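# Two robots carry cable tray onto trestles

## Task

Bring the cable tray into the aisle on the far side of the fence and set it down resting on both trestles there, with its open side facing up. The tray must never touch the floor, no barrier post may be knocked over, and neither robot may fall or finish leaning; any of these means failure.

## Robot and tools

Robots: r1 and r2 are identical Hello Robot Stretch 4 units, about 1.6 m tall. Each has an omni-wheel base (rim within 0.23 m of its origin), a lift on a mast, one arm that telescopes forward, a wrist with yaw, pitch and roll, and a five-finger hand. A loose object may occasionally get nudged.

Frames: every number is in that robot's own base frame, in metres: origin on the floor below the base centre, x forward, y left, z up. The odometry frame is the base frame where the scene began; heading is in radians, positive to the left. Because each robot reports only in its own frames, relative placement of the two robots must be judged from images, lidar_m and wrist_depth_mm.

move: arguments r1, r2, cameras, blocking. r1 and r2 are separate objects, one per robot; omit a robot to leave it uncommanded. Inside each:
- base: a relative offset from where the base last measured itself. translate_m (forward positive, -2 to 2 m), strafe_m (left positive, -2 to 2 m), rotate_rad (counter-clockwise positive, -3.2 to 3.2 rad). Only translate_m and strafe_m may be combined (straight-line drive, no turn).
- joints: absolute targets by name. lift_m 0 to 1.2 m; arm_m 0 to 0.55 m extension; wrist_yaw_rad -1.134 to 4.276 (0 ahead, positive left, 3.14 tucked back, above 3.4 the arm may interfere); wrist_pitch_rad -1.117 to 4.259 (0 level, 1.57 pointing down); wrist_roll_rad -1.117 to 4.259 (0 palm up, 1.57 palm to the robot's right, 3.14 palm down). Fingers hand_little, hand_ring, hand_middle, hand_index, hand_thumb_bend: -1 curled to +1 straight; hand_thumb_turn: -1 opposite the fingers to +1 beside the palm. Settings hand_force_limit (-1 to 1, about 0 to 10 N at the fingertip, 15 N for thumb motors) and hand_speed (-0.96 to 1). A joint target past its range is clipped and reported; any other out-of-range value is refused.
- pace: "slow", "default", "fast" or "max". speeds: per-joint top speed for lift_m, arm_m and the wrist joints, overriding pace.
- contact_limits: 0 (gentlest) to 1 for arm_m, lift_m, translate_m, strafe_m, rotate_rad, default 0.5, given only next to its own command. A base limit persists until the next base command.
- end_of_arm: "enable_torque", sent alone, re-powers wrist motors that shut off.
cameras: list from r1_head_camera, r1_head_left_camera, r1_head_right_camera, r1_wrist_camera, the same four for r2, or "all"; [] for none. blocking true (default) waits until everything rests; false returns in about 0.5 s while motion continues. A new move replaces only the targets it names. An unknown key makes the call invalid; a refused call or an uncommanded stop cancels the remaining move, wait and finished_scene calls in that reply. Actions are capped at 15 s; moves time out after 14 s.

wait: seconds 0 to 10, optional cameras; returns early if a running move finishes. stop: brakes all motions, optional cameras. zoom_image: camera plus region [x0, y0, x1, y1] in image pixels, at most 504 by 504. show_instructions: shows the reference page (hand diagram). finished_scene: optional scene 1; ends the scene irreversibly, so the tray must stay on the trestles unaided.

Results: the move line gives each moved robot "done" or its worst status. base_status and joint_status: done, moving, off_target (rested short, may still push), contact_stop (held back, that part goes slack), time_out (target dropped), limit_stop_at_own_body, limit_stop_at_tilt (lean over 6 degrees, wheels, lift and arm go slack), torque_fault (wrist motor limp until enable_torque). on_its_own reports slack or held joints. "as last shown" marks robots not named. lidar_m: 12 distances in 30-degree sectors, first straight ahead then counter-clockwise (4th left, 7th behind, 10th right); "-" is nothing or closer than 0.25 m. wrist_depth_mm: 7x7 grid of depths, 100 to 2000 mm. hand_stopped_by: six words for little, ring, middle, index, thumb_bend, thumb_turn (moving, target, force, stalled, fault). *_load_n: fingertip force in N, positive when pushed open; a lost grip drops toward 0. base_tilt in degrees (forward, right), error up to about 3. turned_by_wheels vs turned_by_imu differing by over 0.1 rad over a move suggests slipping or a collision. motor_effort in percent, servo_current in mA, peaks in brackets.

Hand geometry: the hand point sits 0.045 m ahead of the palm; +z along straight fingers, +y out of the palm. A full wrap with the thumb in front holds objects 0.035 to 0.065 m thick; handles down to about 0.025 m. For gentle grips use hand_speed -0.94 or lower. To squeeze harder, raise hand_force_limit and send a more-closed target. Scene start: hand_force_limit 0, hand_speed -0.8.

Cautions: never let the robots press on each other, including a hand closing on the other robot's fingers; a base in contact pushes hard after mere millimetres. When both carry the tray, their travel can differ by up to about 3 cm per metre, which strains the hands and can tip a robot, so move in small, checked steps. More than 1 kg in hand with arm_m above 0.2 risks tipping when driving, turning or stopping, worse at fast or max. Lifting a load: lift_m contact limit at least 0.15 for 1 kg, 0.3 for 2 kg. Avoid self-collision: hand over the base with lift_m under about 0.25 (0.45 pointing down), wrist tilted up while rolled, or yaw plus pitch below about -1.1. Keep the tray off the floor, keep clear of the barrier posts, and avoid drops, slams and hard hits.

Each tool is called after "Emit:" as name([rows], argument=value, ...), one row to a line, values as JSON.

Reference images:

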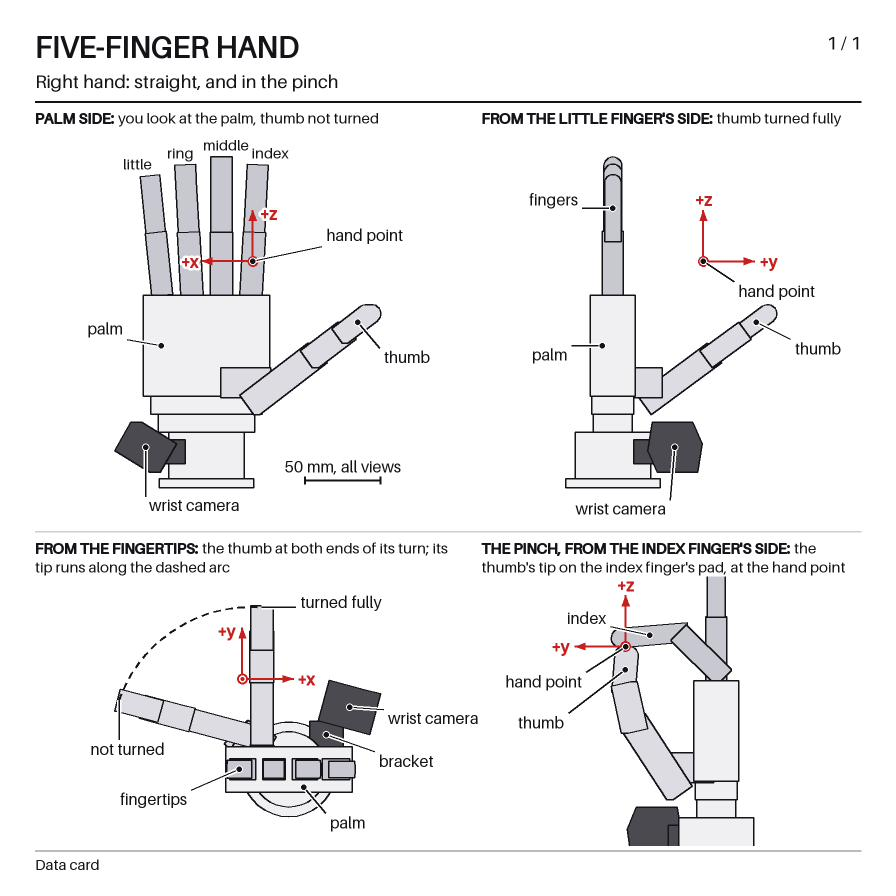

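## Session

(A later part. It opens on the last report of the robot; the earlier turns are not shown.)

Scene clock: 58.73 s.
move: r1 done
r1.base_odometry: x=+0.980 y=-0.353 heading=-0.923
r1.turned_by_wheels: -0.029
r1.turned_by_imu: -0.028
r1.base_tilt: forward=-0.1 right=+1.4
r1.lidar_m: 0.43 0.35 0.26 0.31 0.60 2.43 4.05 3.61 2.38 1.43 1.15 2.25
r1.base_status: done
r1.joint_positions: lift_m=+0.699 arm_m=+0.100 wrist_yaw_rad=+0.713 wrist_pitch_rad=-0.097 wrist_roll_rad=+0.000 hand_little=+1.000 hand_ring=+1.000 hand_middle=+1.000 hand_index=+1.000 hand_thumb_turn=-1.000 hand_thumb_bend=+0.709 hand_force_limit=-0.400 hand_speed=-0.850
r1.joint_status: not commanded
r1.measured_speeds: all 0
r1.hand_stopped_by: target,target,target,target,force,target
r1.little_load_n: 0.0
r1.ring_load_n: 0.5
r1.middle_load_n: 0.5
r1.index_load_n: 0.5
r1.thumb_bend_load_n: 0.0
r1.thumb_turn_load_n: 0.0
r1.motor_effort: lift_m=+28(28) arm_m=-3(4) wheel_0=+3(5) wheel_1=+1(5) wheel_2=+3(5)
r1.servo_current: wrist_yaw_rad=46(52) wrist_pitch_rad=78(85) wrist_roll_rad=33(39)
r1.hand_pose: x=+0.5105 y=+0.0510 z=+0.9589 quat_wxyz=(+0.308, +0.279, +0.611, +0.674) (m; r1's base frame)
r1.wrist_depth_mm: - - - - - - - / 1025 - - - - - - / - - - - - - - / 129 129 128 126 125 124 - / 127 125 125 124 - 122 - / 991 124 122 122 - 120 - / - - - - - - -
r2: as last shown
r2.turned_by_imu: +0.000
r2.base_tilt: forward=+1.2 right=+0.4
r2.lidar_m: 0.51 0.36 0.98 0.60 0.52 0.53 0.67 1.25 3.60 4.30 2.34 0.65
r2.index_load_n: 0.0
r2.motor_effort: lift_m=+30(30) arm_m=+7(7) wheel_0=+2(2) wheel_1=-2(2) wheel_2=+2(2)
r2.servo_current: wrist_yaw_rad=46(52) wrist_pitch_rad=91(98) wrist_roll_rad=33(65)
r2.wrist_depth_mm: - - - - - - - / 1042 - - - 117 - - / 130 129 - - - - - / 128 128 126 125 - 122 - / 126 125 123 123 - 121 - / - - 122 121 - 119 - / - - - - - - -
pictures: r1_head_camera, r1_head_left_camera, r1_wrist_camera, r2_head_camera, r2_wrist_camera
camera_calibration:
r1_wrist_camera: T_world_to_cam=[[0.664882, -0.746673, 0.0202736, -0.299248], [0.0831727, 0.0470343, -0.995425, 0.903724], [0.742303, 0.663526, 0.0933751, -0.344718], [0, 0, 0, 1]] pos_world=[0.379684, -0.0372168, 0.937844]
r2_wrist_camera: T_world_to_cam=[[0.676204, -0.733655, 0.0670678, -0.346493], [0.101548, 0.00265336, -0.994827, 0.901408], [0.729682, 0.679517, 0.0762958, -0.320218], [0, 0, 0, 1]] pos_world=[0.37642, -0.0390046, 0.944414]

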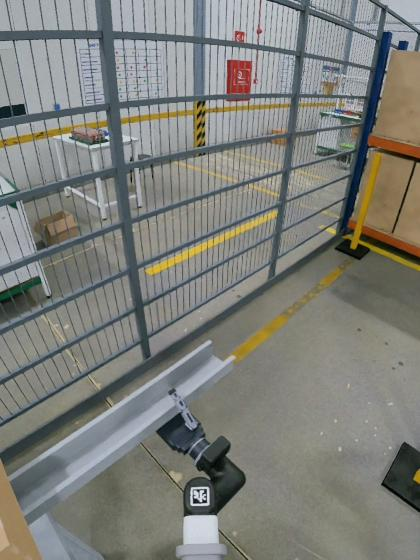

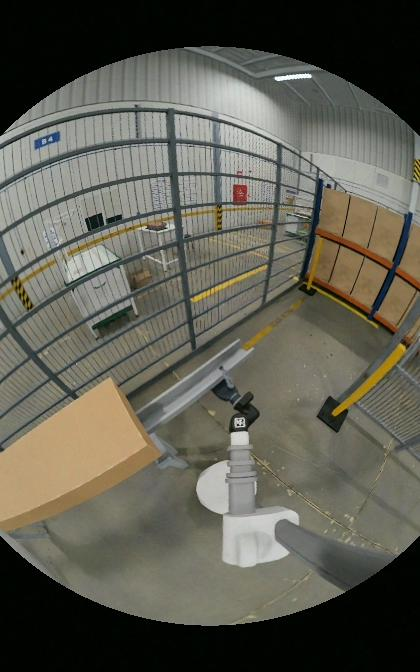

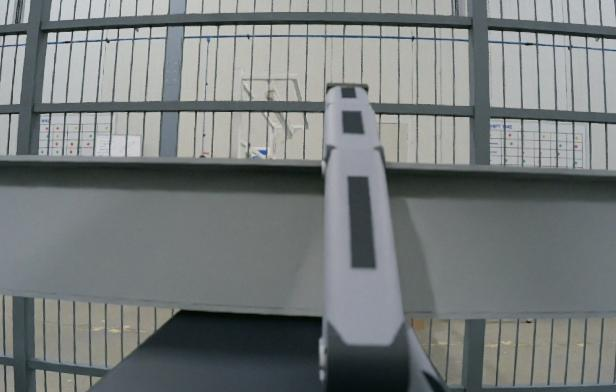

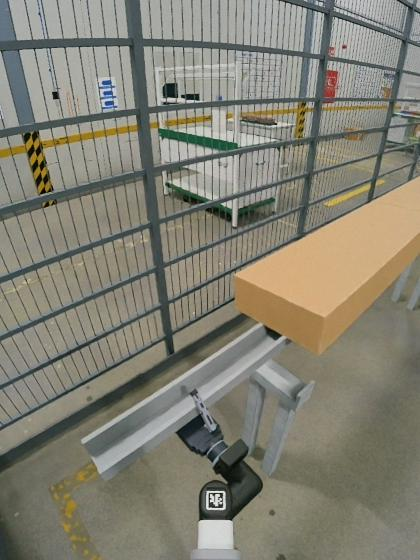

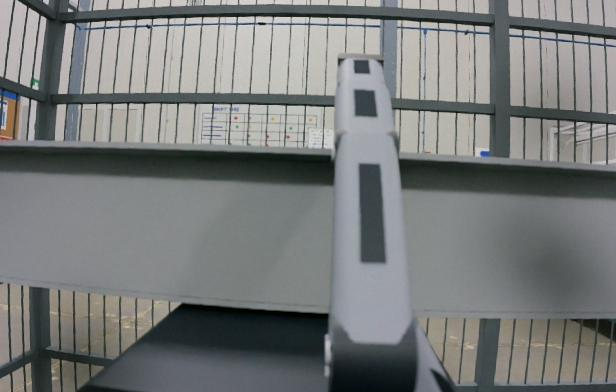

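Emit:
move(r1={"joints":{"lift_m":0.82},"pace":"slow"}, r2={"joints":{"lift_m":0.825},"pace":"slow"})

Emit:
move(r1={"base":{"translate_m":0.262,"strafe_m":-0.302},"pace":"slow"}, r2={"base":{"translate_m":0.232,"strafe_m":-0.328},"pace":"slow"}, cameras=["all"])

Scene clock: 62.23 s.
move: r1 done; r2 done
r1.base_odometry: x=+0.980 y=-0.353 heading=-0.923
r1.turned_by_wheels: +0.000
r1.turned_by_imu: +0.001
r1.base_tilt: forward=-0.1 right=+1.4
r1.lidar_m: 0.41 0.36 0.27 0.33 0.59 2.42 4.07 3.62 2.41 1.42 1.14 2.24
r1.base_status: not commanded
r1.joint_positions: lift_m=+0.819 arm_m=+0.100 wrist_yaw_rad=+0.713 wrist_pitch_rad=-0.097 wrist_roll_rad=+0.000 hand_little=+1.000 hand_ring=+1.000 hand_middle=+1.000 hand_index=+1.000 hand_thumb_turn=-1.000 hand_thumb_bend=+0.709 hand_force_limit=-0.400 hand_speed=-0.850
r1.joint_status: all done
r1.measured_speeds: all 0
r1.hand_stopped_by: target,target,target,target,force,target
r1.little_load_n: 0.0
r1.ring_load_n: 0.5
r1.middle_load_n: 0.0
r1.index_load_n: 0.0
r1.thumb_bend_load_n: 0.0
r1.thumb_turn_load_n: 0.0
r1.motor_effort: lift_m=+29(36) arm_m=-3(4) wheel_0=+3(3) wheel_1=+1(2) wheel_2=+3(3)
r1.servo_current: wrist_yaw_rad=46(52) wrist_pitch_rad=59(85) wrist_roll_rad=26(39)
r1.hand_pose: x=+0.5105 y=+0.0510 z=+1.0788 quat_wxyz=(+0.308, +0.279, +0.611, +0.674) (m; r1's base frame)
r1.wrist_depth_mm: - - - - - - - / 1008 - - - - - - / - - - - - - - / 129 129 128 126 125 124 - / 127 125 124 124 - 122 - / 991 124 122 122 - 121 - / - - - - - - -
r2.base_odometry: x=-0.410 y=+1.524 heading=+0.620
r2.turned_by_wheels: +0.000
r2.turned_by_imu: +0.000
r2.base_tilt: forward=+1.3 right=+0.4
r2.lidar_m: 0.52 0.38 0.96 0.61 0.52 0.54 0.66 1.27 3.61 4.33 2.36 0.63
r2.base_status: not commanded
r2.joint_positions: lift_m=+0.824 arm_m=+0.100 wrist_yaw_rad=+0.712 wrist_pitch_rad=-0.100 wrist_roll_rad=+0.000 hand_little=+1.000 hand_ring=+1.000 hand_middle=+1.000 hand_index=+1.000 hand_thumb_turn=-1.000 hand_thumb_bend=+0.824 hand_force_limit=-0.400 hand_speed=-0.850
r2.joint_status: all done
r2.measured_speeds: all 0
r2.hand_stopped_by: target,target,target,target,force,target
r2.little_load_n: 0.0
r2.ring_load_n: 0.0
r2.middle_load_n: 0.0
r2.index_load_n: 0.0
r2.thumb_bend_load_n: 0.0
r2.thumb_turn_load_n: 0.0
r2.motor_effort: lift_m=+30(33) arm_m=+7(8) wheel_0=+2(2) wheel_1=-1(2) wheel_2=+2(2)
r2.servo_current: wrist_yaw_rad=33(52) wrist_pitch_rad=85(104) wrist_roll_rad=39(65)
r2.hand_pose: x=+0.5100 y=+0.0506 z=+1.0844 quat_wxyz=(+0.309, +0.279, +0.610, +0.674) (m; r2's base frame)
r2.wrist_depth_mm: 1042 - - - - - - / 1060 - - - 116 - - / 130 129 128 - - - - / 128 127 126 125 - 122 - / 126 125 123 123 - 121 - / 1042 123 122 121 - 119 - / - - - - - - -
pictures: none

Scene clock: 67.53 s.
move: r1 done; r2 done
r1.base_odometry: x=+0.898 y=-0.744 heading=-0.923
r1.turned_by_wheels: +0.000
r1.turned_by_imu: +0.001
r1.base_tilt: forward=+0.0 right=+1.4
r1.lidar_m: 0.43 0.33 0.26 0.31 0.61 2.37 - 3.61 1.63 1.01 0.76 2.23
r1.base_status: done
r1.joint_positions: lift_m=+0.819 arm_m=+0.100 wrist_yaw_rad=+0.713 wrist_pitch_rad=-0.097 wrist_roll_rad=+0.000 hand_little=+1.000 hand_ring=+1.000 hand_middle=+1.000 hand_index=+1.000 hand_thumb_turn=-1.000 hand_thumb_bend=+0.709 hand_force_limit=-0.400 hand_speed=-0.850
r1.joint_status: not commanded
r1.measured_speeds: all 0
r1.hand_stopped_by: target,target,target,target,force,target
r1.little_load_n: 0.0
r1.ring_load_n: 0.5
r1.middle_load_n: 0.0
r1.index_load_n: 0.5
r1.thumb_bend_load_n: 0.0
r1.thumb_turn_load_n: 0.0
r1.motor_effort: lift_m=+29(29) arm_m=-4(4) wheel_0=+2(8) wheel_1=-2(6) wheel_2=-3(6)
r1.servo_current: wrist_yaw_rad=46(59) wrist_pitch_rad=72(85) wrist_roll_rad=39(46)
r1.hand_pose: x=+0.5105 y=+0.0510 z=+1.0788 quat_wxyz=(+0.308, +0.279, +0.611, +0.674) (m; r1's base frame)
r1.wrist_depth_mm: - - - - - - - / - - - - - - - / - - - - - - - / 127 127 127 126 125 125 - / 125 124 124 123 - 123 - / 976 123 121 122 - 121 - / - - - - - - -
r2.base_odometry: x=-0.030 y=+1.392 heading=+0.620
r2.turned_by_wheels: +0.000
r2.turned_by_imu: +0.000
r2.base_tilt: forward=+1.2 right=+0.3
r2.lidar_m: 0.40 0.37 1.28 1.05 0.93 0.95 1.13 2.22 3.57 3.88 2.36 0.66
r2.base_status: done
r2.joint_positions: lift_m=+0.824 arm_m=+0.100 wrist_yaw_rad=+0.712 wrist_pitch_rad=-0.100 wrist_roll_rad=+0.000 hand_little=+1.000 hand_ring=+1.000 hand_middle=+1.000 hand_index=+1.000 hand_thumb_turn=-1.000 hand_thumb_bend=+0.824 hand_force_limit=-0.400 hand_speed=-0.850
r2.joint_status: not commanded
r2.measured_speeds: all 0
r2.hand_stopped_by: target,target,target,target,force,target
r2.little_load_n: 0.0
r2.ring_load_n: 0.0
r2.middle_load_n: 0.0
r2.index_load_n: 0.5
r2.thumb_bend_load_n: 0.0
r2.thumb_turn_load_n: 0.0
r2.motor_effort: lift_m=+30(31) arm_m=+7(8) wheel_0=+1(7) wheel_1=-1(10) wheel_2=-2(5)
r2.servo_current: wrist_yaw_rad=52(59) wrist_pitch_rad=98(104) wrist_roll_rad=46(65)
r2.hand_pose: x=+0.5100 y=+0.0506 z=+1.0844 quat_wxyz=(+0.309, +0.279, +0.610, +0.674) (m; r2's base frame)
r2.wrist_depth_mm: - - - - - - - / - - - - 117 - - / 128 128 - - - - - / 127 126 126 125 - 124 - / 124 124 123 123 - 122 - / - 123 122 121 - 120 - / - - - - - - -
pictures: r1_head_camera, r1_head_left_camera, r1_head_right_camera, r1_wrist_camera, r2_head_camera, r2_head_left_camera, r2_head_right_camera, r2_wrist_camera
camera_calibration:
r1_wrist_camera: T_world_to_cam=[[0.664882, -0.746673, 0.0202736, -0.301679], [0.0831727, 0.0470343, -0.995425, 1.02308], [0.742303, 0.663526, 0.0933751, -0.355914], [0, 0, 0, 1]] pos_world=[0.379684, -0.0372168, 1.05774]
r2_wrist_camera: T_world_to_cam=[[0.676207, -0.733645, 0.0671472, -0.354626], [0.101457, 0.00246072, -0.994837, 1.02082], [0.729692, 0.679528, 0.0760973, -0.329165], [0, 0, 0, 1]] pos_world=[0.37642, -0.0390051, 1.06441]

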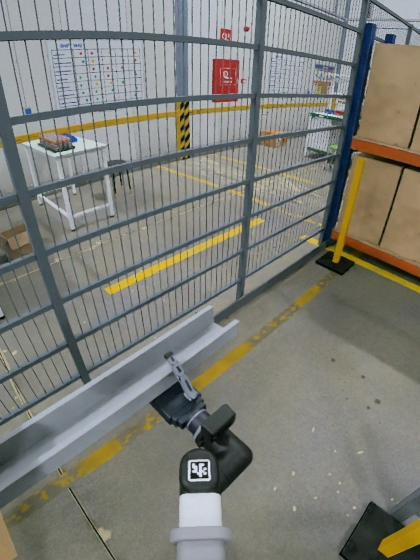

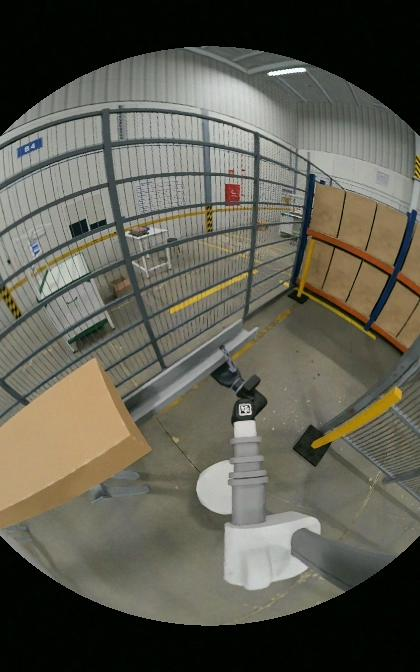

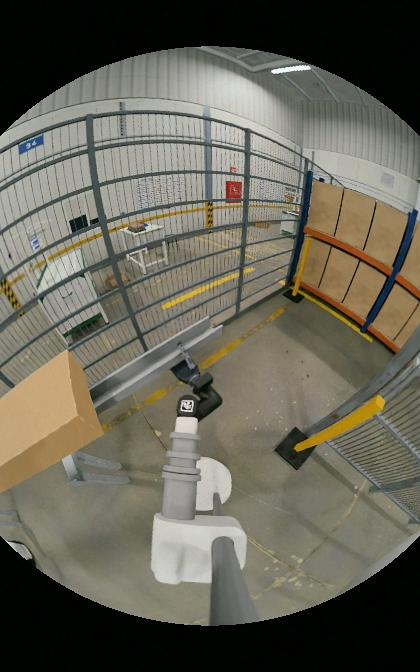

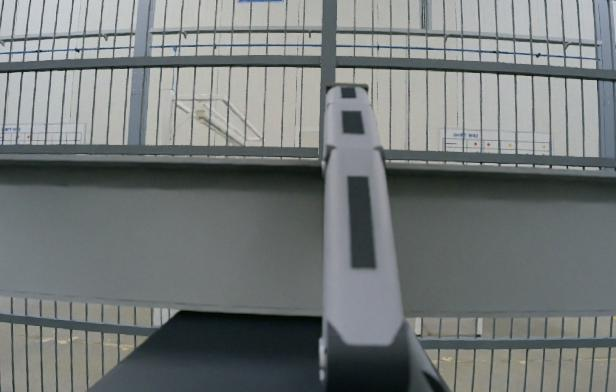

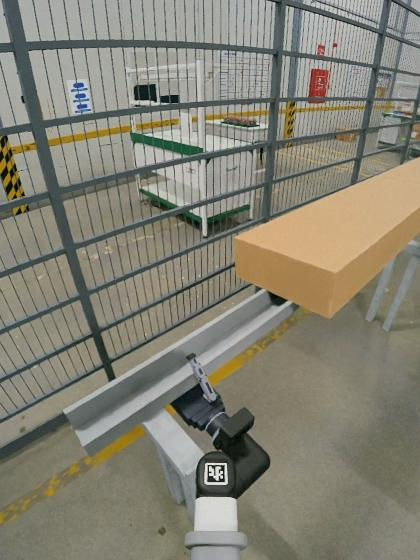

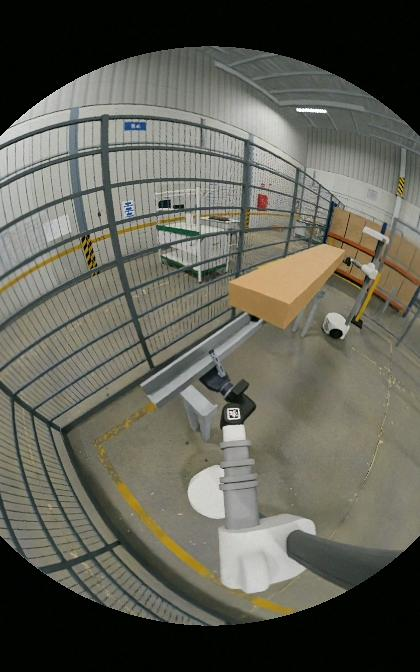

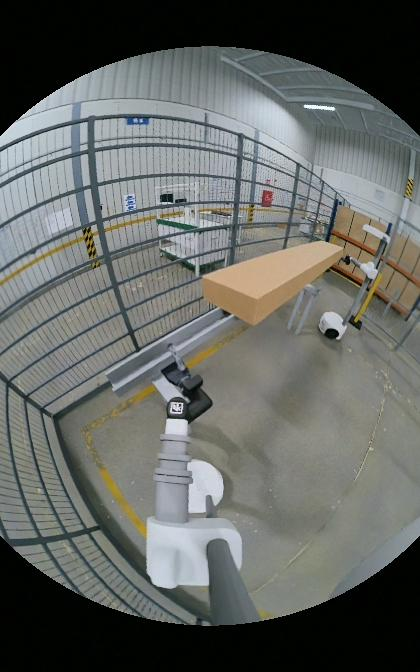

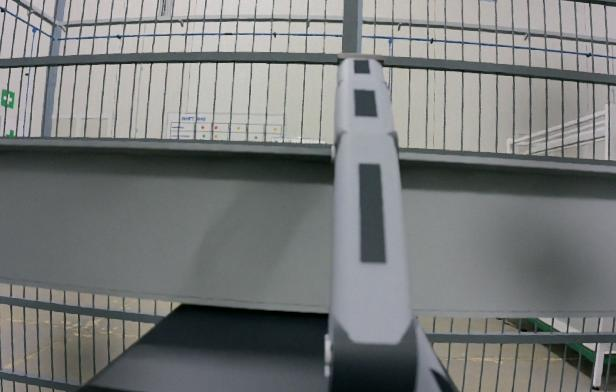

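Emit:
move(r1={"base":{"translate_m":0.199,"strafe_m":-0.006},"joints":{"wrist_yaw_rad":0.843},"pace":"slow","speeds":{"wrist_yaw_rad":0.065}}, r2={"base":{"translate_m":0.007,"strafe_m":-0.199},"joints":{"wrist_yaw_rad":0.842},"pace":"slow","speeds":{"wrist_yaw_rad":0.065}}, cameras=["r1_wrist_camera","r2_wrist_camera","r1_head_camera","r2_head_camera","r2_head_left_camera"])

Scene clock: 71.70 s.
move: r1 done; r2 done
r1.base_odometry: x=+1.013 y=-0.906 heading=-0.923
r1.turned_by_wheels: +0.000
r1.turned_by_imu: +0.001
r1.base_tilt: forward=+0.0 right=+1.4
r1.lidar_m: 0.43 0.33 0.25 0.27 0.46 2.31 - 3.75 1.40 0.71 2.67 1.98
r1.base_status: done
r1.joint_positions: lift_m=+0.819 arm_m=+0.100 wrist_yaw_rad=+0.841 wrist_pitch_rad=-0.097 wrist_roll_rad=+0.000 hand_little=+1.000 hand_ring=+1.000 hand_middle=+1.000 hand_index=+1.000 hand_thumb_turn=-1.000 hand_thumb_bend=+0.709 hand_force_limit=-0.400 hand_speed=-0.850
r1.joint_status: all done
r1.measured_speeds: all 0
r1.hand_stopped_by: target,target,target,target,force,target
r1.little_load_n: 0.0
r1.ring_load_n: 0.5
r1.middle_load_n: 0.5
r1.index_load_n: 0.0
r1.thumb_bend_load_n: 0.5
r1.thumb_turn_load_n: 0.0
r1.motor_effort: lift_m=+29(29) arm_m=-3(4) wheel_0=+2(5) wheel_1=+1(8) wheel_2=-3(8)
r1.servo_current: wrist_yaw_rad=46(65) wrist_pitch_rad=72(85) wrist_roll_rad=26(39)
r1.hand_pose: x=+0.5021 y=+0.0810 z=+1.0788 quat_wxyz=(+0.264, +0.240, +0.628, +0.692) (m; r1's base frame)
r1.wrist_depth_mm: - - - - - - - / - - - - - - - / - 904 - 820 - - - / 129 129 128 126 124 124 - / 127 125 125 124 - 122 - / 125 125 122 122 - 120 - / - - - - - - -
r2.base_odometry: x=+0.091 y=+1.234 heading=+0.620
r2.turned_by_wheels: +0.000
r2.turned_by_imu: +0.001
r2.base_tilt: forward=+1.3 right=+0.3
r2.lidar_m: 0.52 0.35 1.40 1.24 1.08 1.10 1.34 2.58 3.45 3.71 2.45 0.67
r2.base_status: done
r2.joint_positions: lift_m=+0.824 arm_m=+0.100 wrist_yaw_rad=+0.841 wrist_pitch_rad=-0.100 wrist_roll_rad=+0.000 hand_little=+1.000 hand_ring=+1.000 hand_middle=+1.000 hand_index=+1.000 hand_thumb_turn=-1.000 hand_thumb_bend=+0.824 hand_force_limit=-0.400 hand_speed=-0.850
r2.joint_status: all done
r2.measured_speeds: all 0
r2.hand_stopped_by: target,target,target,target,force,target
r2.little_load_n: 0.0
r2.ring_load_n: 0.0
r2.middle_load_n: 0.0
r2.index_load_n: 0.0
r2.thumb_bend_load_n: 0.0
r2.thumb_turn_load_n: 0.0
r2.motor_effort: lift_m=+30(31) arm_m=+7(8) wheel_0=+1(8) wheel_1=-2(9) wheel_2=-1(4)
r2.servo_current: wrist_yaw_rad=46(72) wrist_pitch_rad=85(104) wrist_roll_rad=46(72)
r2.hand_pose: x=+0.5015 y=+0.0808 z=+1.0844 quat_wxyz=(+0.265, +0.240, +0.627, +0.693) (m; r2's base frame)
r2.wrist_depth_mm: - - - - - - - / - - - - 116 - - / 131 - - - - 1098 - / 129 128 127 126 - 123 - / 127 126 124 123 - 121 - / - 125 123 122 - 120 - / - - - - - - -
pictures: r1_head_camera, r1_wrist_camera, r2_head_camera, r2_head_left_camera, r2_wrist_camera
camera_calibration:
r1_wrist_camera: T_world_to_cam=[[0.754394, -0.65611, 0.0202463, -0.325881], [0.0764995, 0.0572421, -0.995425, 1.02489], [0.651949, 0.752492, 0.0933751, -0.331393], [0, 0, 0, 1]] pos_world=[0.38349, -0.0231099, 1.05774]
r2_wrist_camera: T_world_to_cam=[[0.76446, -0.641169, 0.0671033, -0.378424], [0.100277, 0.0154413, -0.99484, 1.02115], [0.636824, 0.767244, 0.0760986, -0.304079], [0, 0, 0, 1]] pos_world=[0.380537, -0.0250986, 1.06441]

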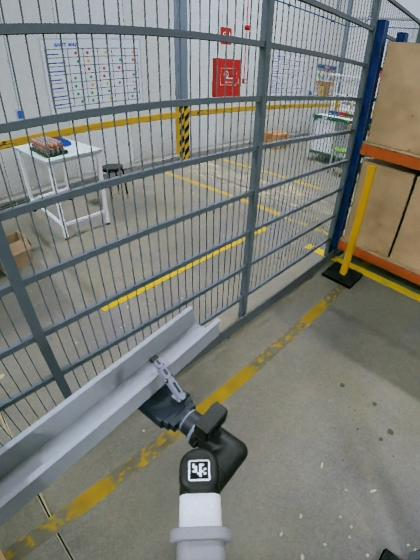

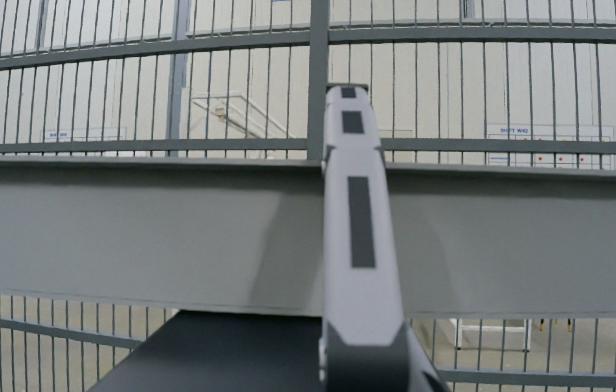

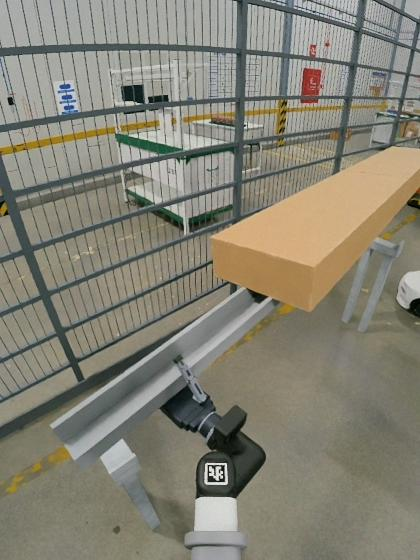

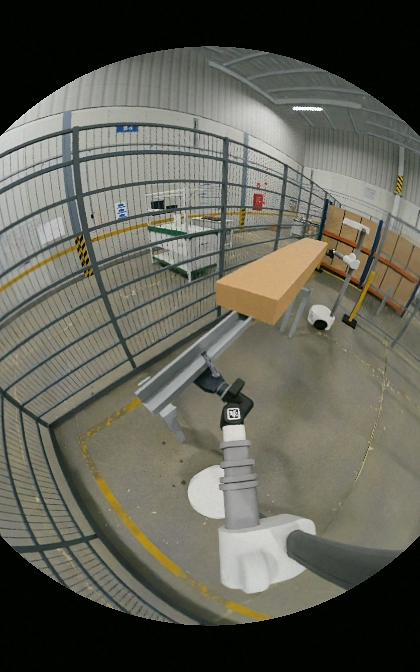

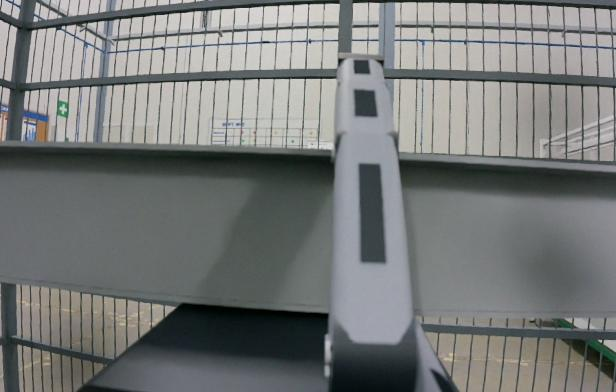

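Emit:
move(r1={"base":{"translate_m":0.517,"strafe_m":-0.405},"pace":"slow"}, r2={"base":{"translate_m":0.517,"strafe_m":-0.405},"pace":"slow"}, cameras=["all"])

Scene clock: 79.73 s.
move: r1 done; r2 done
r1.base_odometry: x=+1.002 y=-1.562 heading=-0.923
r1.turned_by_wheels: +0.000
r1.turned_by_imu: +0.002
r1.base_tilt: forward=+0.0 right=+1.4
r1.lidar_m: 0.40 0.34 0.25 0.26 0.43 2.30 - 0.53 0.53 1.51 2.02 1.74
r1.base_status: done
r1.joint_positions: lift_m=+0.819 arm_m=+0.100 wrist_yaw_rad=+0.841 wrist_pitch_rad=-0.097 wrist_roll_rad=+0.000 hand_little=+1.000 hand_ring=+1.000 hand_middle=+1.000 hand_index=+1.000 hand_thumb_turn=-1.000 hand_thumb_bend=+0.709 hand_force_limit=-0.400 hand_speed=-0.850
r1.joint_status: not commanded
r1.measured_speeds: all 0
r1.hand_stopped_by: target,target,target,target,force,target
r1.little_load_n: 0.0
r1.ring_load_n: 0.5
r1.middle_load_n: 0.5
r1.index_load_n: 0.5
r1.thumb_bend_load_n: 0.0
r1.thumb_turn_load_n: 0.0
r1.motor_effort: lift_m=+29(29) arm_m=-4(4) wheel_0=+1(7) wheel_1=-2(6) wheel_2=-2(7)
r1.servo_current: wrist_yaw_rad=46(59) wrist_pitch_rad=72(85) wrist_roll_rad=26(46)
r1.hand_pose: x=+0.5021 y=+0.0810 z=+1.0788 quat_wxyz=(+0.264, +0.240, +0.628, +0.692) (m; r1's base frame)
r1.wrist_depth_mm: 820 - - - - - - / 809 - - - - - - / 820 - - - - - - / 129 129 128 126 125 124 - / 126 125 124 124 - 122 - / 125 124 122 122 - 121 - / 798 - - - - - -
r2.base_odometry: x=+0.747 y=+1.204 heading=+0.619
r2.turned_by_wheels: +0.000
r2.turned_by_imu: +0.000
r2.base_tilt: forward=+1.3 right=+0.4
r2.lidar_m: 0.50 0.34 1.28 0.63 1.72 1.75 2.14 3.56 3.56 2.96 2.40 0.65
r2.base_status: done
r2.joint_positions: lift_m=+0.824 arm_m=+0.100 wrist_yaw_rad=+0.841 wrist_pitch_rad=-0.100 wrist_roll_rad=+0.000 hand_little=+1.000 hand_ring=+1.000 hand_middle=+1.000 hand_index=+1.000 hand_thumb_turn=-1.000 hand_thumb_bend=+0.824 hand_force_limit=-0.400 hand_speed=-0.850
r2.joint_status: not commanded
r2.measured_speeds: all 0
r2.hand_stopped_by: target,target,target,target,force,target
r2.little_load_n: 0.0
r2.ring_load_n: 0.0
r2.middle_load_n: 0.5
r2.index_load_n: 0.5
r2.thumb_bend_load_n: -0.5
r2.thumb_turn_load_n: 0.0
r2.motor_effort: lift_m=+30(31) arm_m=+7(8) wheel_0=+0(7) wheel_1=-1(9) wheel_2=-1(6)
r2.servo_current: wrist_yaw_rad=52(59) wrist_pitch_rad=91(98) wrist_roll_rad=46(65)
r2.hand_pose: x=+0.5015 y=+0.0808 z=+1.0844 quat_wxyz=(+0.265, +0.239, +0.627, +0.693) (m; r2's base frame)
r2.wrist_depth_mm: - - - - - - - / - - - - 121 - - / - 130 - - - - - / 129 128 127 126 - 123 - / 127 126 125 123 - 121 - / - 125 123 121 - 119 - / - - - - - - -
pictures: r1_head_camera, r1_head_left_camera, r1_head_right_camera, r1_wrist_camera, r2_head_camera, r2_head_left_camera, r2_head_right_camera, r2_wrist_camera
camera_calibration:
r1_wrist_camera: T_world_to_cam=[[0.754394, -0.65611, 0.0202463, -0.325881], [0.0764995, 0.0572421, -0.995425, 1.02489], [0.651949, 0.752492, 0.0933751, -0.331393], [0, 0, 0, 1]] pos_world=[0.38349, -0.0231099, 1.05774]
r2_wrist_camera: T_world_to_cam=[[0.764495, -0.641121, 0.0671705, -0.378508], [0.100325, 0.0154011, -0.994836, 1.02113], [0.636775, 0.767285, 0.0760942, -0.304055], [0, 0, 0, 1]] pos_world=[0.380538, -0.0250987, 1.06442]

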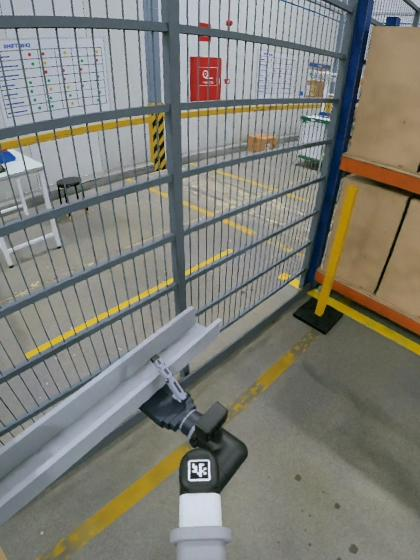

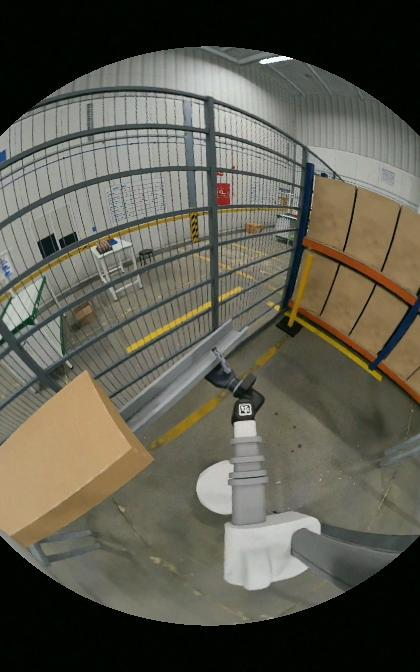

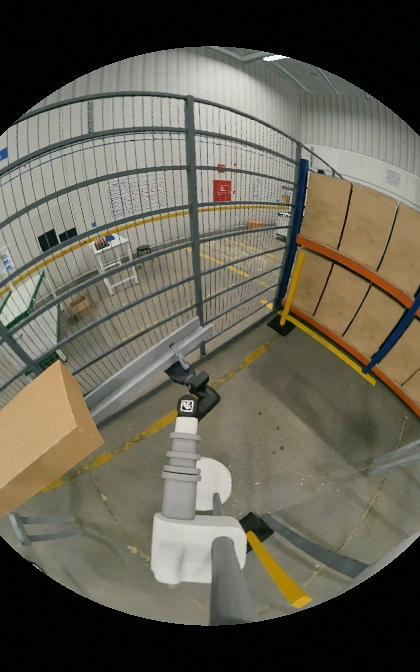

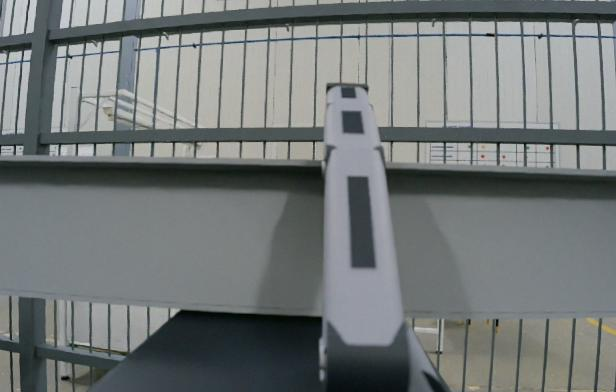

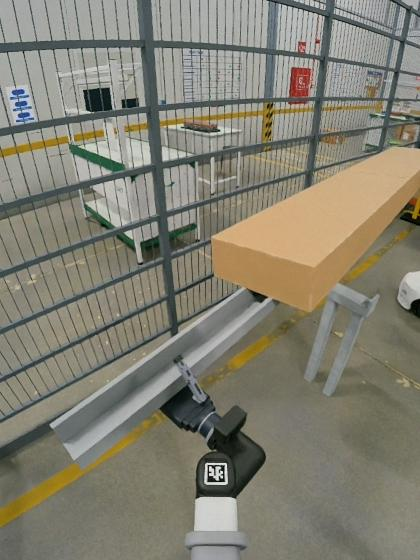

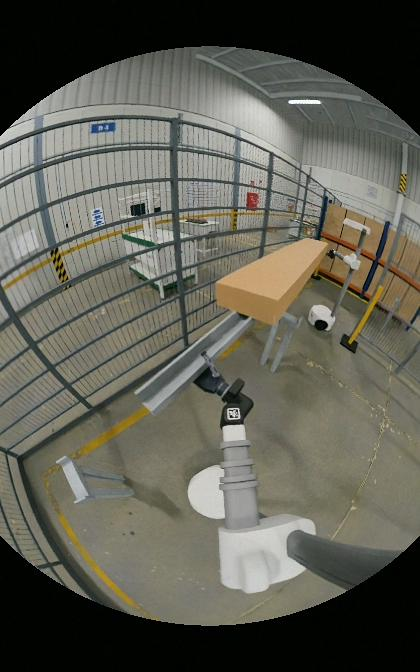

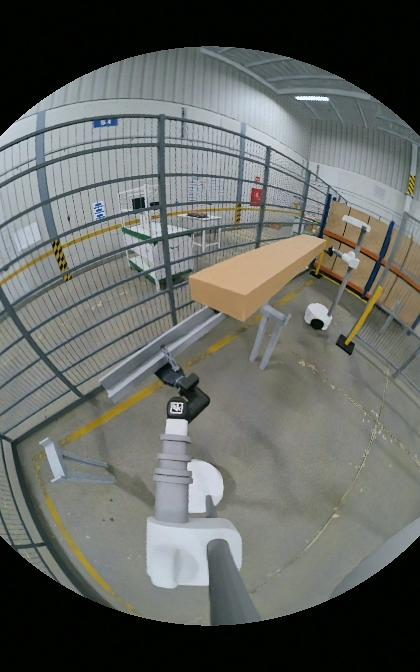

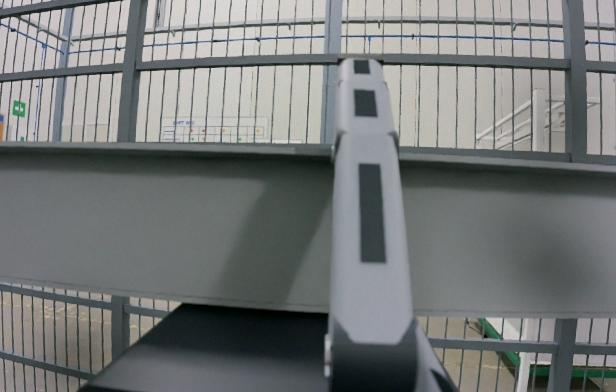

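Emit:
zoom_image(camera="r1_head_left_camera", region=[300, 330, 420, 560])

Emit:
zoom_image(camera="r1_head_right_camera", region=[300, 330, 420, 560])

Scaled by 2.191 from the camera's 420x672 image, which has a finer 600x960 frame.

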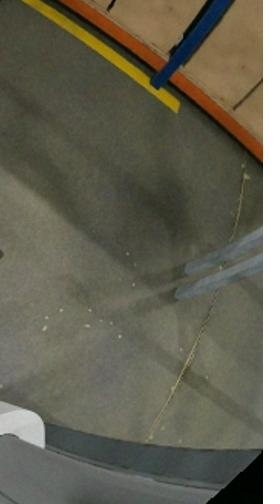

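Scaled by 2.191 from the camera's 420x672 image, which has a finer 600x960 frame.

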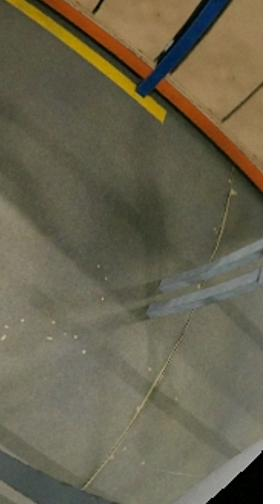

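Emit:
move(r1={"base":{"translate_m":0.1},"joints":{"arm_m":0.0},"pace":"slow"}, r2={"base":{"translate_m":0.1},"joints":{"arm_m":0.0},"pace":"slow"})

Emit:
move(r1={"base":{"translate_m":0.290,"strafe_m":-0.410},"pace":"slow"}, r2={"base":{"translate_m":0.290,"strafe_m":-0.410},"pace":"slow"}, cameras=["r1_wrist_camera","r2_wrist_camera","r1_head_camera","r2_head_camera","r1_head_left_camera","r2_head_left_camera"])

Scene clock: 87.90 s.
move: r1 done; r2 done
r1.base_odometry: x=+1.062 y=-1.642 heading=-0.924
r1.turned_by_wheels: +0.000
r1.turned_by_imu: +0.001
r1.base_tilt: forward=+0.0 right=+1.4
r1.lidar_m: 0.41 0.28 0.26 0.25 0.34 2.30 - 0.62 0.61 1.52 1.97 1.65
r1.base_status: done
r1.joint_positions: lift_m=+0.819 arm_m=+0.000 wrist_yaw_rad=+0.841 wrist_pitch_rad=-0.097 wrist_roll_rad=+0.000 hand_little=+1.000 hand_ring=+1.000 hand_middle=+1.000 hand_index=+1.000 hand_thumb_turn=-1.000 hand_thumb_bend=+0.709 hand_force_limit=-0.400 hand_speed=-0.850
r1.joint_status: all done
r1.measured_speeds: all 0
r1.hand_stopped_by: target,target,target,target,force,target
r1.little_load_n: 0.0
r1.ring_load_n: 0.5
r1.middle_load_n: 0.5
r1.index_load_n: 0.0
r1.thumb_bend_load_n: 0.0
r1.thumb_turn_load_n: 0.0
r1.motor_effort: lift_m=+29(29) arm_m=-5(8) wheel_0=+1(5) wheel_1=+1(6) wheel_2=-3(7)
r1.servo_current: wrist_yaw_rad=52(59) wrist_pitch_rad=85(85) wrist_roll_rad=33(39)
r1.hand_pose: x=+0.4022 y=+0.0810 z=+1.0788 quat_wxyz=(+0.264, +0.240, +0.628, +0.692) (m; r1's base frame)
r1.wrist_depth_mm: 820 - - - - - - / 809 - - - - - - / 809 - - - - - - / 129 128 128 127 125 124 - / 126 125 125 124 - 122 - / 125 123 122 122 - 121 - / - - - - - - -
r2.base_odometry: x=+0.828 y=+1.262 heading=+0.619
r2.turned_by_wheels: +0.000
r2.turned_by_imu: +0.000
r2.base_tilt: forward=+1.3 right=+0.3
r2.lidar_m: 0.42 0.26 0.29 0.65 0.66 1.82 2.19 3.63 3.64 2.91 2.41 0.56
r2.base_status: done
r2.joint_positions: lift_m=+0.824 arm_m=+0.000 wrist_yaw_rad=+0.841 wrist_pitch_rad=-0.100 wrist_roll_rad=+0.000 hand_little=+1.000 hand_ring=+1.000 hand_middle=+1.000 hand_index=+1.000 hand_thumb_turn=-1.000 hand_thumb_bend=+0.824 hand_force_limit=-0.400 hand_speed=-0.850
r2.joint_status: all done
r2.measured_speeds: all 0
r2.hand_stopped_by: target,target,target,target,force,target
r2.little_load_n: 0.0
r2.ring_load_n: 0.5
r2.middle_load_n: 0.0
r2.index_load_n: 0.5
r2.thumb_bend_load_n: -0.5
r2.thumb_turn_load_n: 0.0
r2.motor_effort: lift_m=+30(31) arm_m=-8(10) wheel_0=+0(7) wheel_1=+1(13) wheel_2=-1(6)
r2.servo_current: wrist_yaw_rad=39(59) wrist_pitch_rad=91(98) wrist_roll_rad=39(59)
r2.hand_pose: x=+0.4024 y=+0.0808 z=+1.0844 quat_wxyz=(+0.265, +0.239, +0.627, +0.693) (m; r2's base frame)
r2.wrist_depth_mm: - - - - - - - / - - - - 121 - - / - 130 - - - - - / 129 128 127 126 - 123 - / 127 126 124 123 - 121 - / - 124 123 122 - 119 - / - - - - - - -
pictures: none

Scene clock: 94.20 s.
move: r1 done; r2 done
r1.base_odometry: x=+0.909 y=-2.121 heading=-0.924
r1.turned_by_wheels: +0.000
r1.turned_by_imu: +0.001
r1.base_tilt: forward=-0.1 right=+1.4
r1.lidar_m: 0.42 0.26 0.25 0.25 0.33 2.33 0.67 0.89 1.25 1.66 1.45 1.39
r1.base_status: done
r1.joint_positions: lift_m=+0.819 arm_m=+0.000 wrist_yaw_rad=+0.841 wrist_pitch_rad=-0.097 wrist_roll_rad=+0.000 hand_little=+1.000 hand_ring=+1.000 hand_middle=+1.000 hand_index=+1.000 hand_thumb_turn=-1.000 hand_thumb_bend=+0.709 hand_force_limit=-0.400 hand_speed=-0.850
r1.joint_status: not commanded
r1.measured_speeds: all 0
r1.hand_stopped_by: target,target,target,target,force,target
r1.little_load_n: 0.0
r1.ring_load_n: 0.0
r1.middle_load_n: 0.5
r1.index_load_n: 0.0
r1.thumb_bend_load_n: -0.5
r1.thumb_turn_load_n: 0.0
r1.motor_effort: lift_m=+29(29) arm_m=-5(5) wheel_0=+1(6) wheel_1=-2(6) wheel_2=-3(6)
r1.servo_current: wrist_yaw_rad=46(59) wrist_pitch_rad=78(85) wrist_roll_rad=26(46)
r1.hand_pose: x=+0.4022 y=+0.0810 z=+1.0788 quat_wxyz=(+0.264, +0.240, +0.628, +0.692) (m; r1's base frame)
r1.wrist_depth_mm: - - - - - - - / - - - - - - - / - - - - - - - / 128 128 127 126 125 125 - / 125 124 124 124 - 122 - / 842 - 122 122 - 121 - / - - - - - - -
r2.base_odometry: x=+1.302 y=+1.097 heading=+0.619
r2.turned_by_wheels: +0.000
r2.turned_by_imu: +0.000
r2.base_tilt: forward=+1.3 right=+0.4
r2.lidar_m: 0.42 0.28 0.28 1.21 1.11 2.30 2.88 3.58 3.58 2.37 1.93 0.56
r2.base_status: done
r2.joint_positions: lift_m=+0.824 arm_m=+0.000 wrist_yaw_rad=+0.841 wrist_pitch_rad=-0.100 wrist_roll_rad=+0.000 hand_little=+1.000 hand_ring=+1.000 hand_middle=+1.000 hand_index=+1.000 hand_thumb_turn=-1.000 hand_thumb_bend=+0.824 hand_force_limit=-0.400 hand_speed=-0.850
r2.joint_status: not commanded
r2.measured_speeds: all 0
r2.hand_stopped_by: target,target,target,target,force,target
r2.little_load_n: 0.5
r2.ring_load_n: 0.0
r2.middle_load_n: 0.0
r2.index_load_n: 0.0
r2.thumb_bend_load_n: 0.0
r2.thumb_turn_load_n: 0.0
r2.motor_effort: lift_m=+30(31) arm_m=-8(9) wheel_0=+0(9) wheel_1=-2(10) wheel_2=-2(5)
r2.servo_current: wrist_yaw_rad=39(59) wrist_pitch_rad=91(98) wrist_roll_rad=39(85)
r2.hand_pose: x=+0.4024 y=+0.0808 z=+1.0844 quat_wxyz=(+0.265, +0.239, +0.627, +0.693) (m; r2's base frame)
r2.wrist_depth_mm: - - - - - - - / - - - - 116 - - / 132 131 1160 - - - - / 130 128 127 126 - 123 - / 128 126 125 123 - 121 - / - - 123 122 - 119 - / - - - - - - -
pictures: r1_head_camera, r1_head_left_camera, r1_wrist_camera, r2_head_camera, r2_head_left_camera, r2_wrist_camera
camera_calibration:
r1_wrist_camera: T_world_to_cam=[[0.754394, -0.65611, 0.0202463, -0.250592], [0.0764995, 0.0572421, -0.995425, 1.03253], [0.651949, 0.752492, 0.0933751, -0.266329], [0, 0, 0, 1]] pos_world=[0.28369, -0.0231099, 1.05774]
r2_wrist_camera: T_world_to_cam=[[0.764495, -0.641121, 0.0671705, -0.302746], [0.100325, 0.0154011, -0.994836, 1.03107], [0.636775, 0.767285, 0.0760942, -0.24095], [0, 0, 0, 1]] pos_world=[0.281438, -0.0250987, 1.06442]

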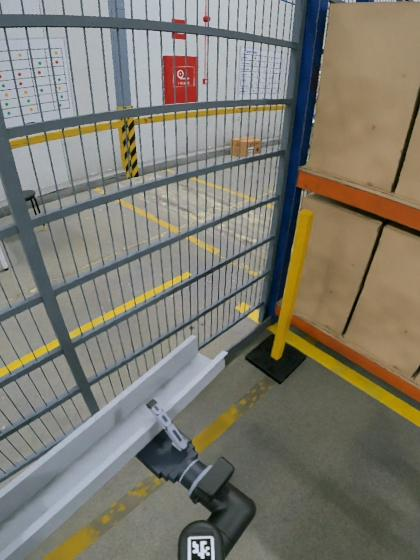

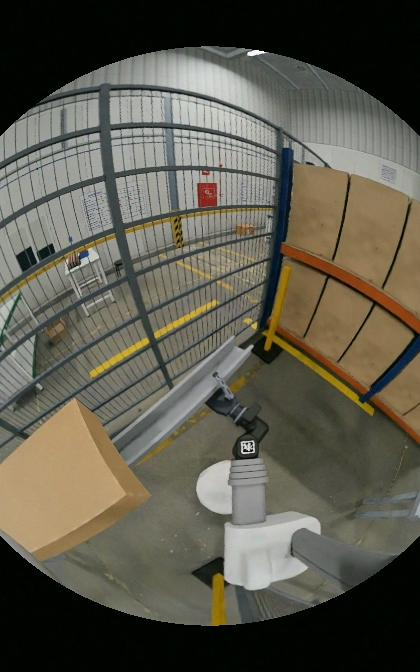

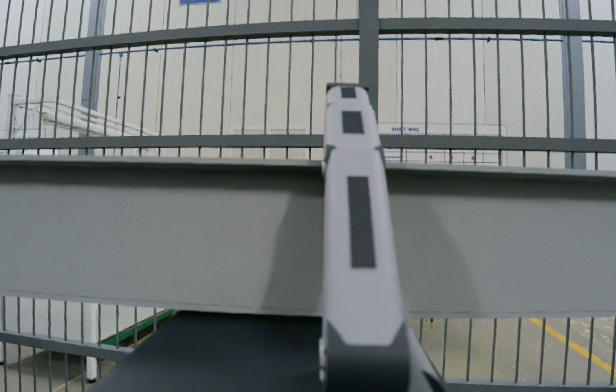

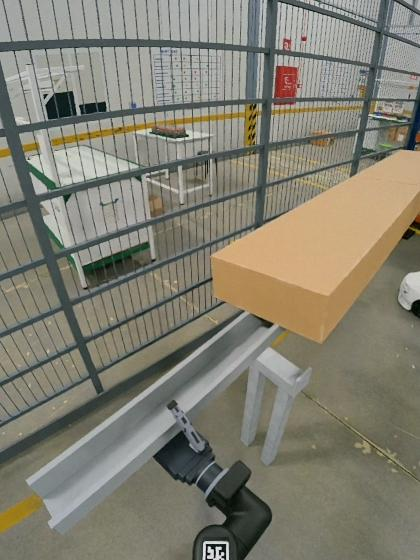

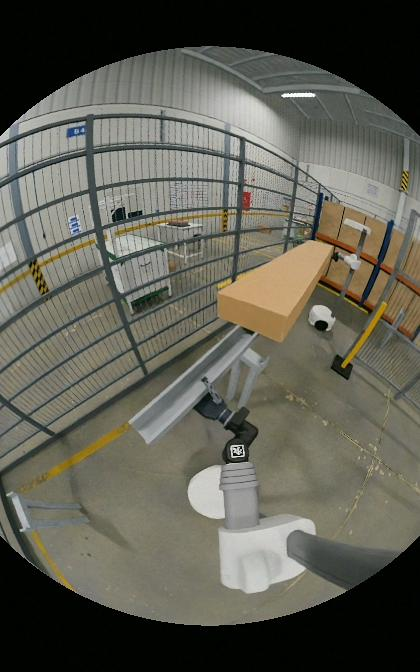

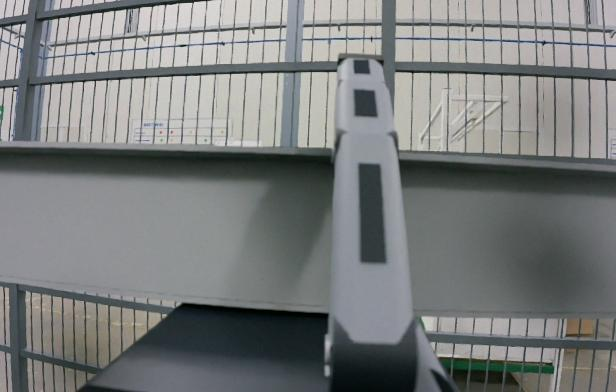

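Emit:
zoom_image(camera="r1_head_left_camera", region=[280, 380, 420, 600])

Scaled by 2.291 from the camera's 420x672 image, which has a finer 600x960 frame.

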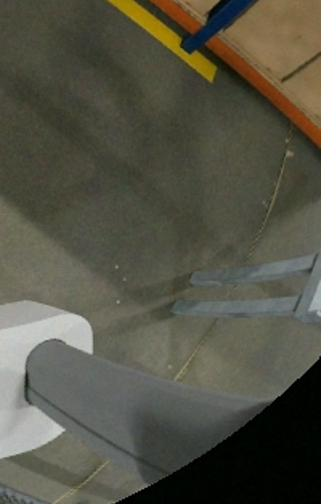

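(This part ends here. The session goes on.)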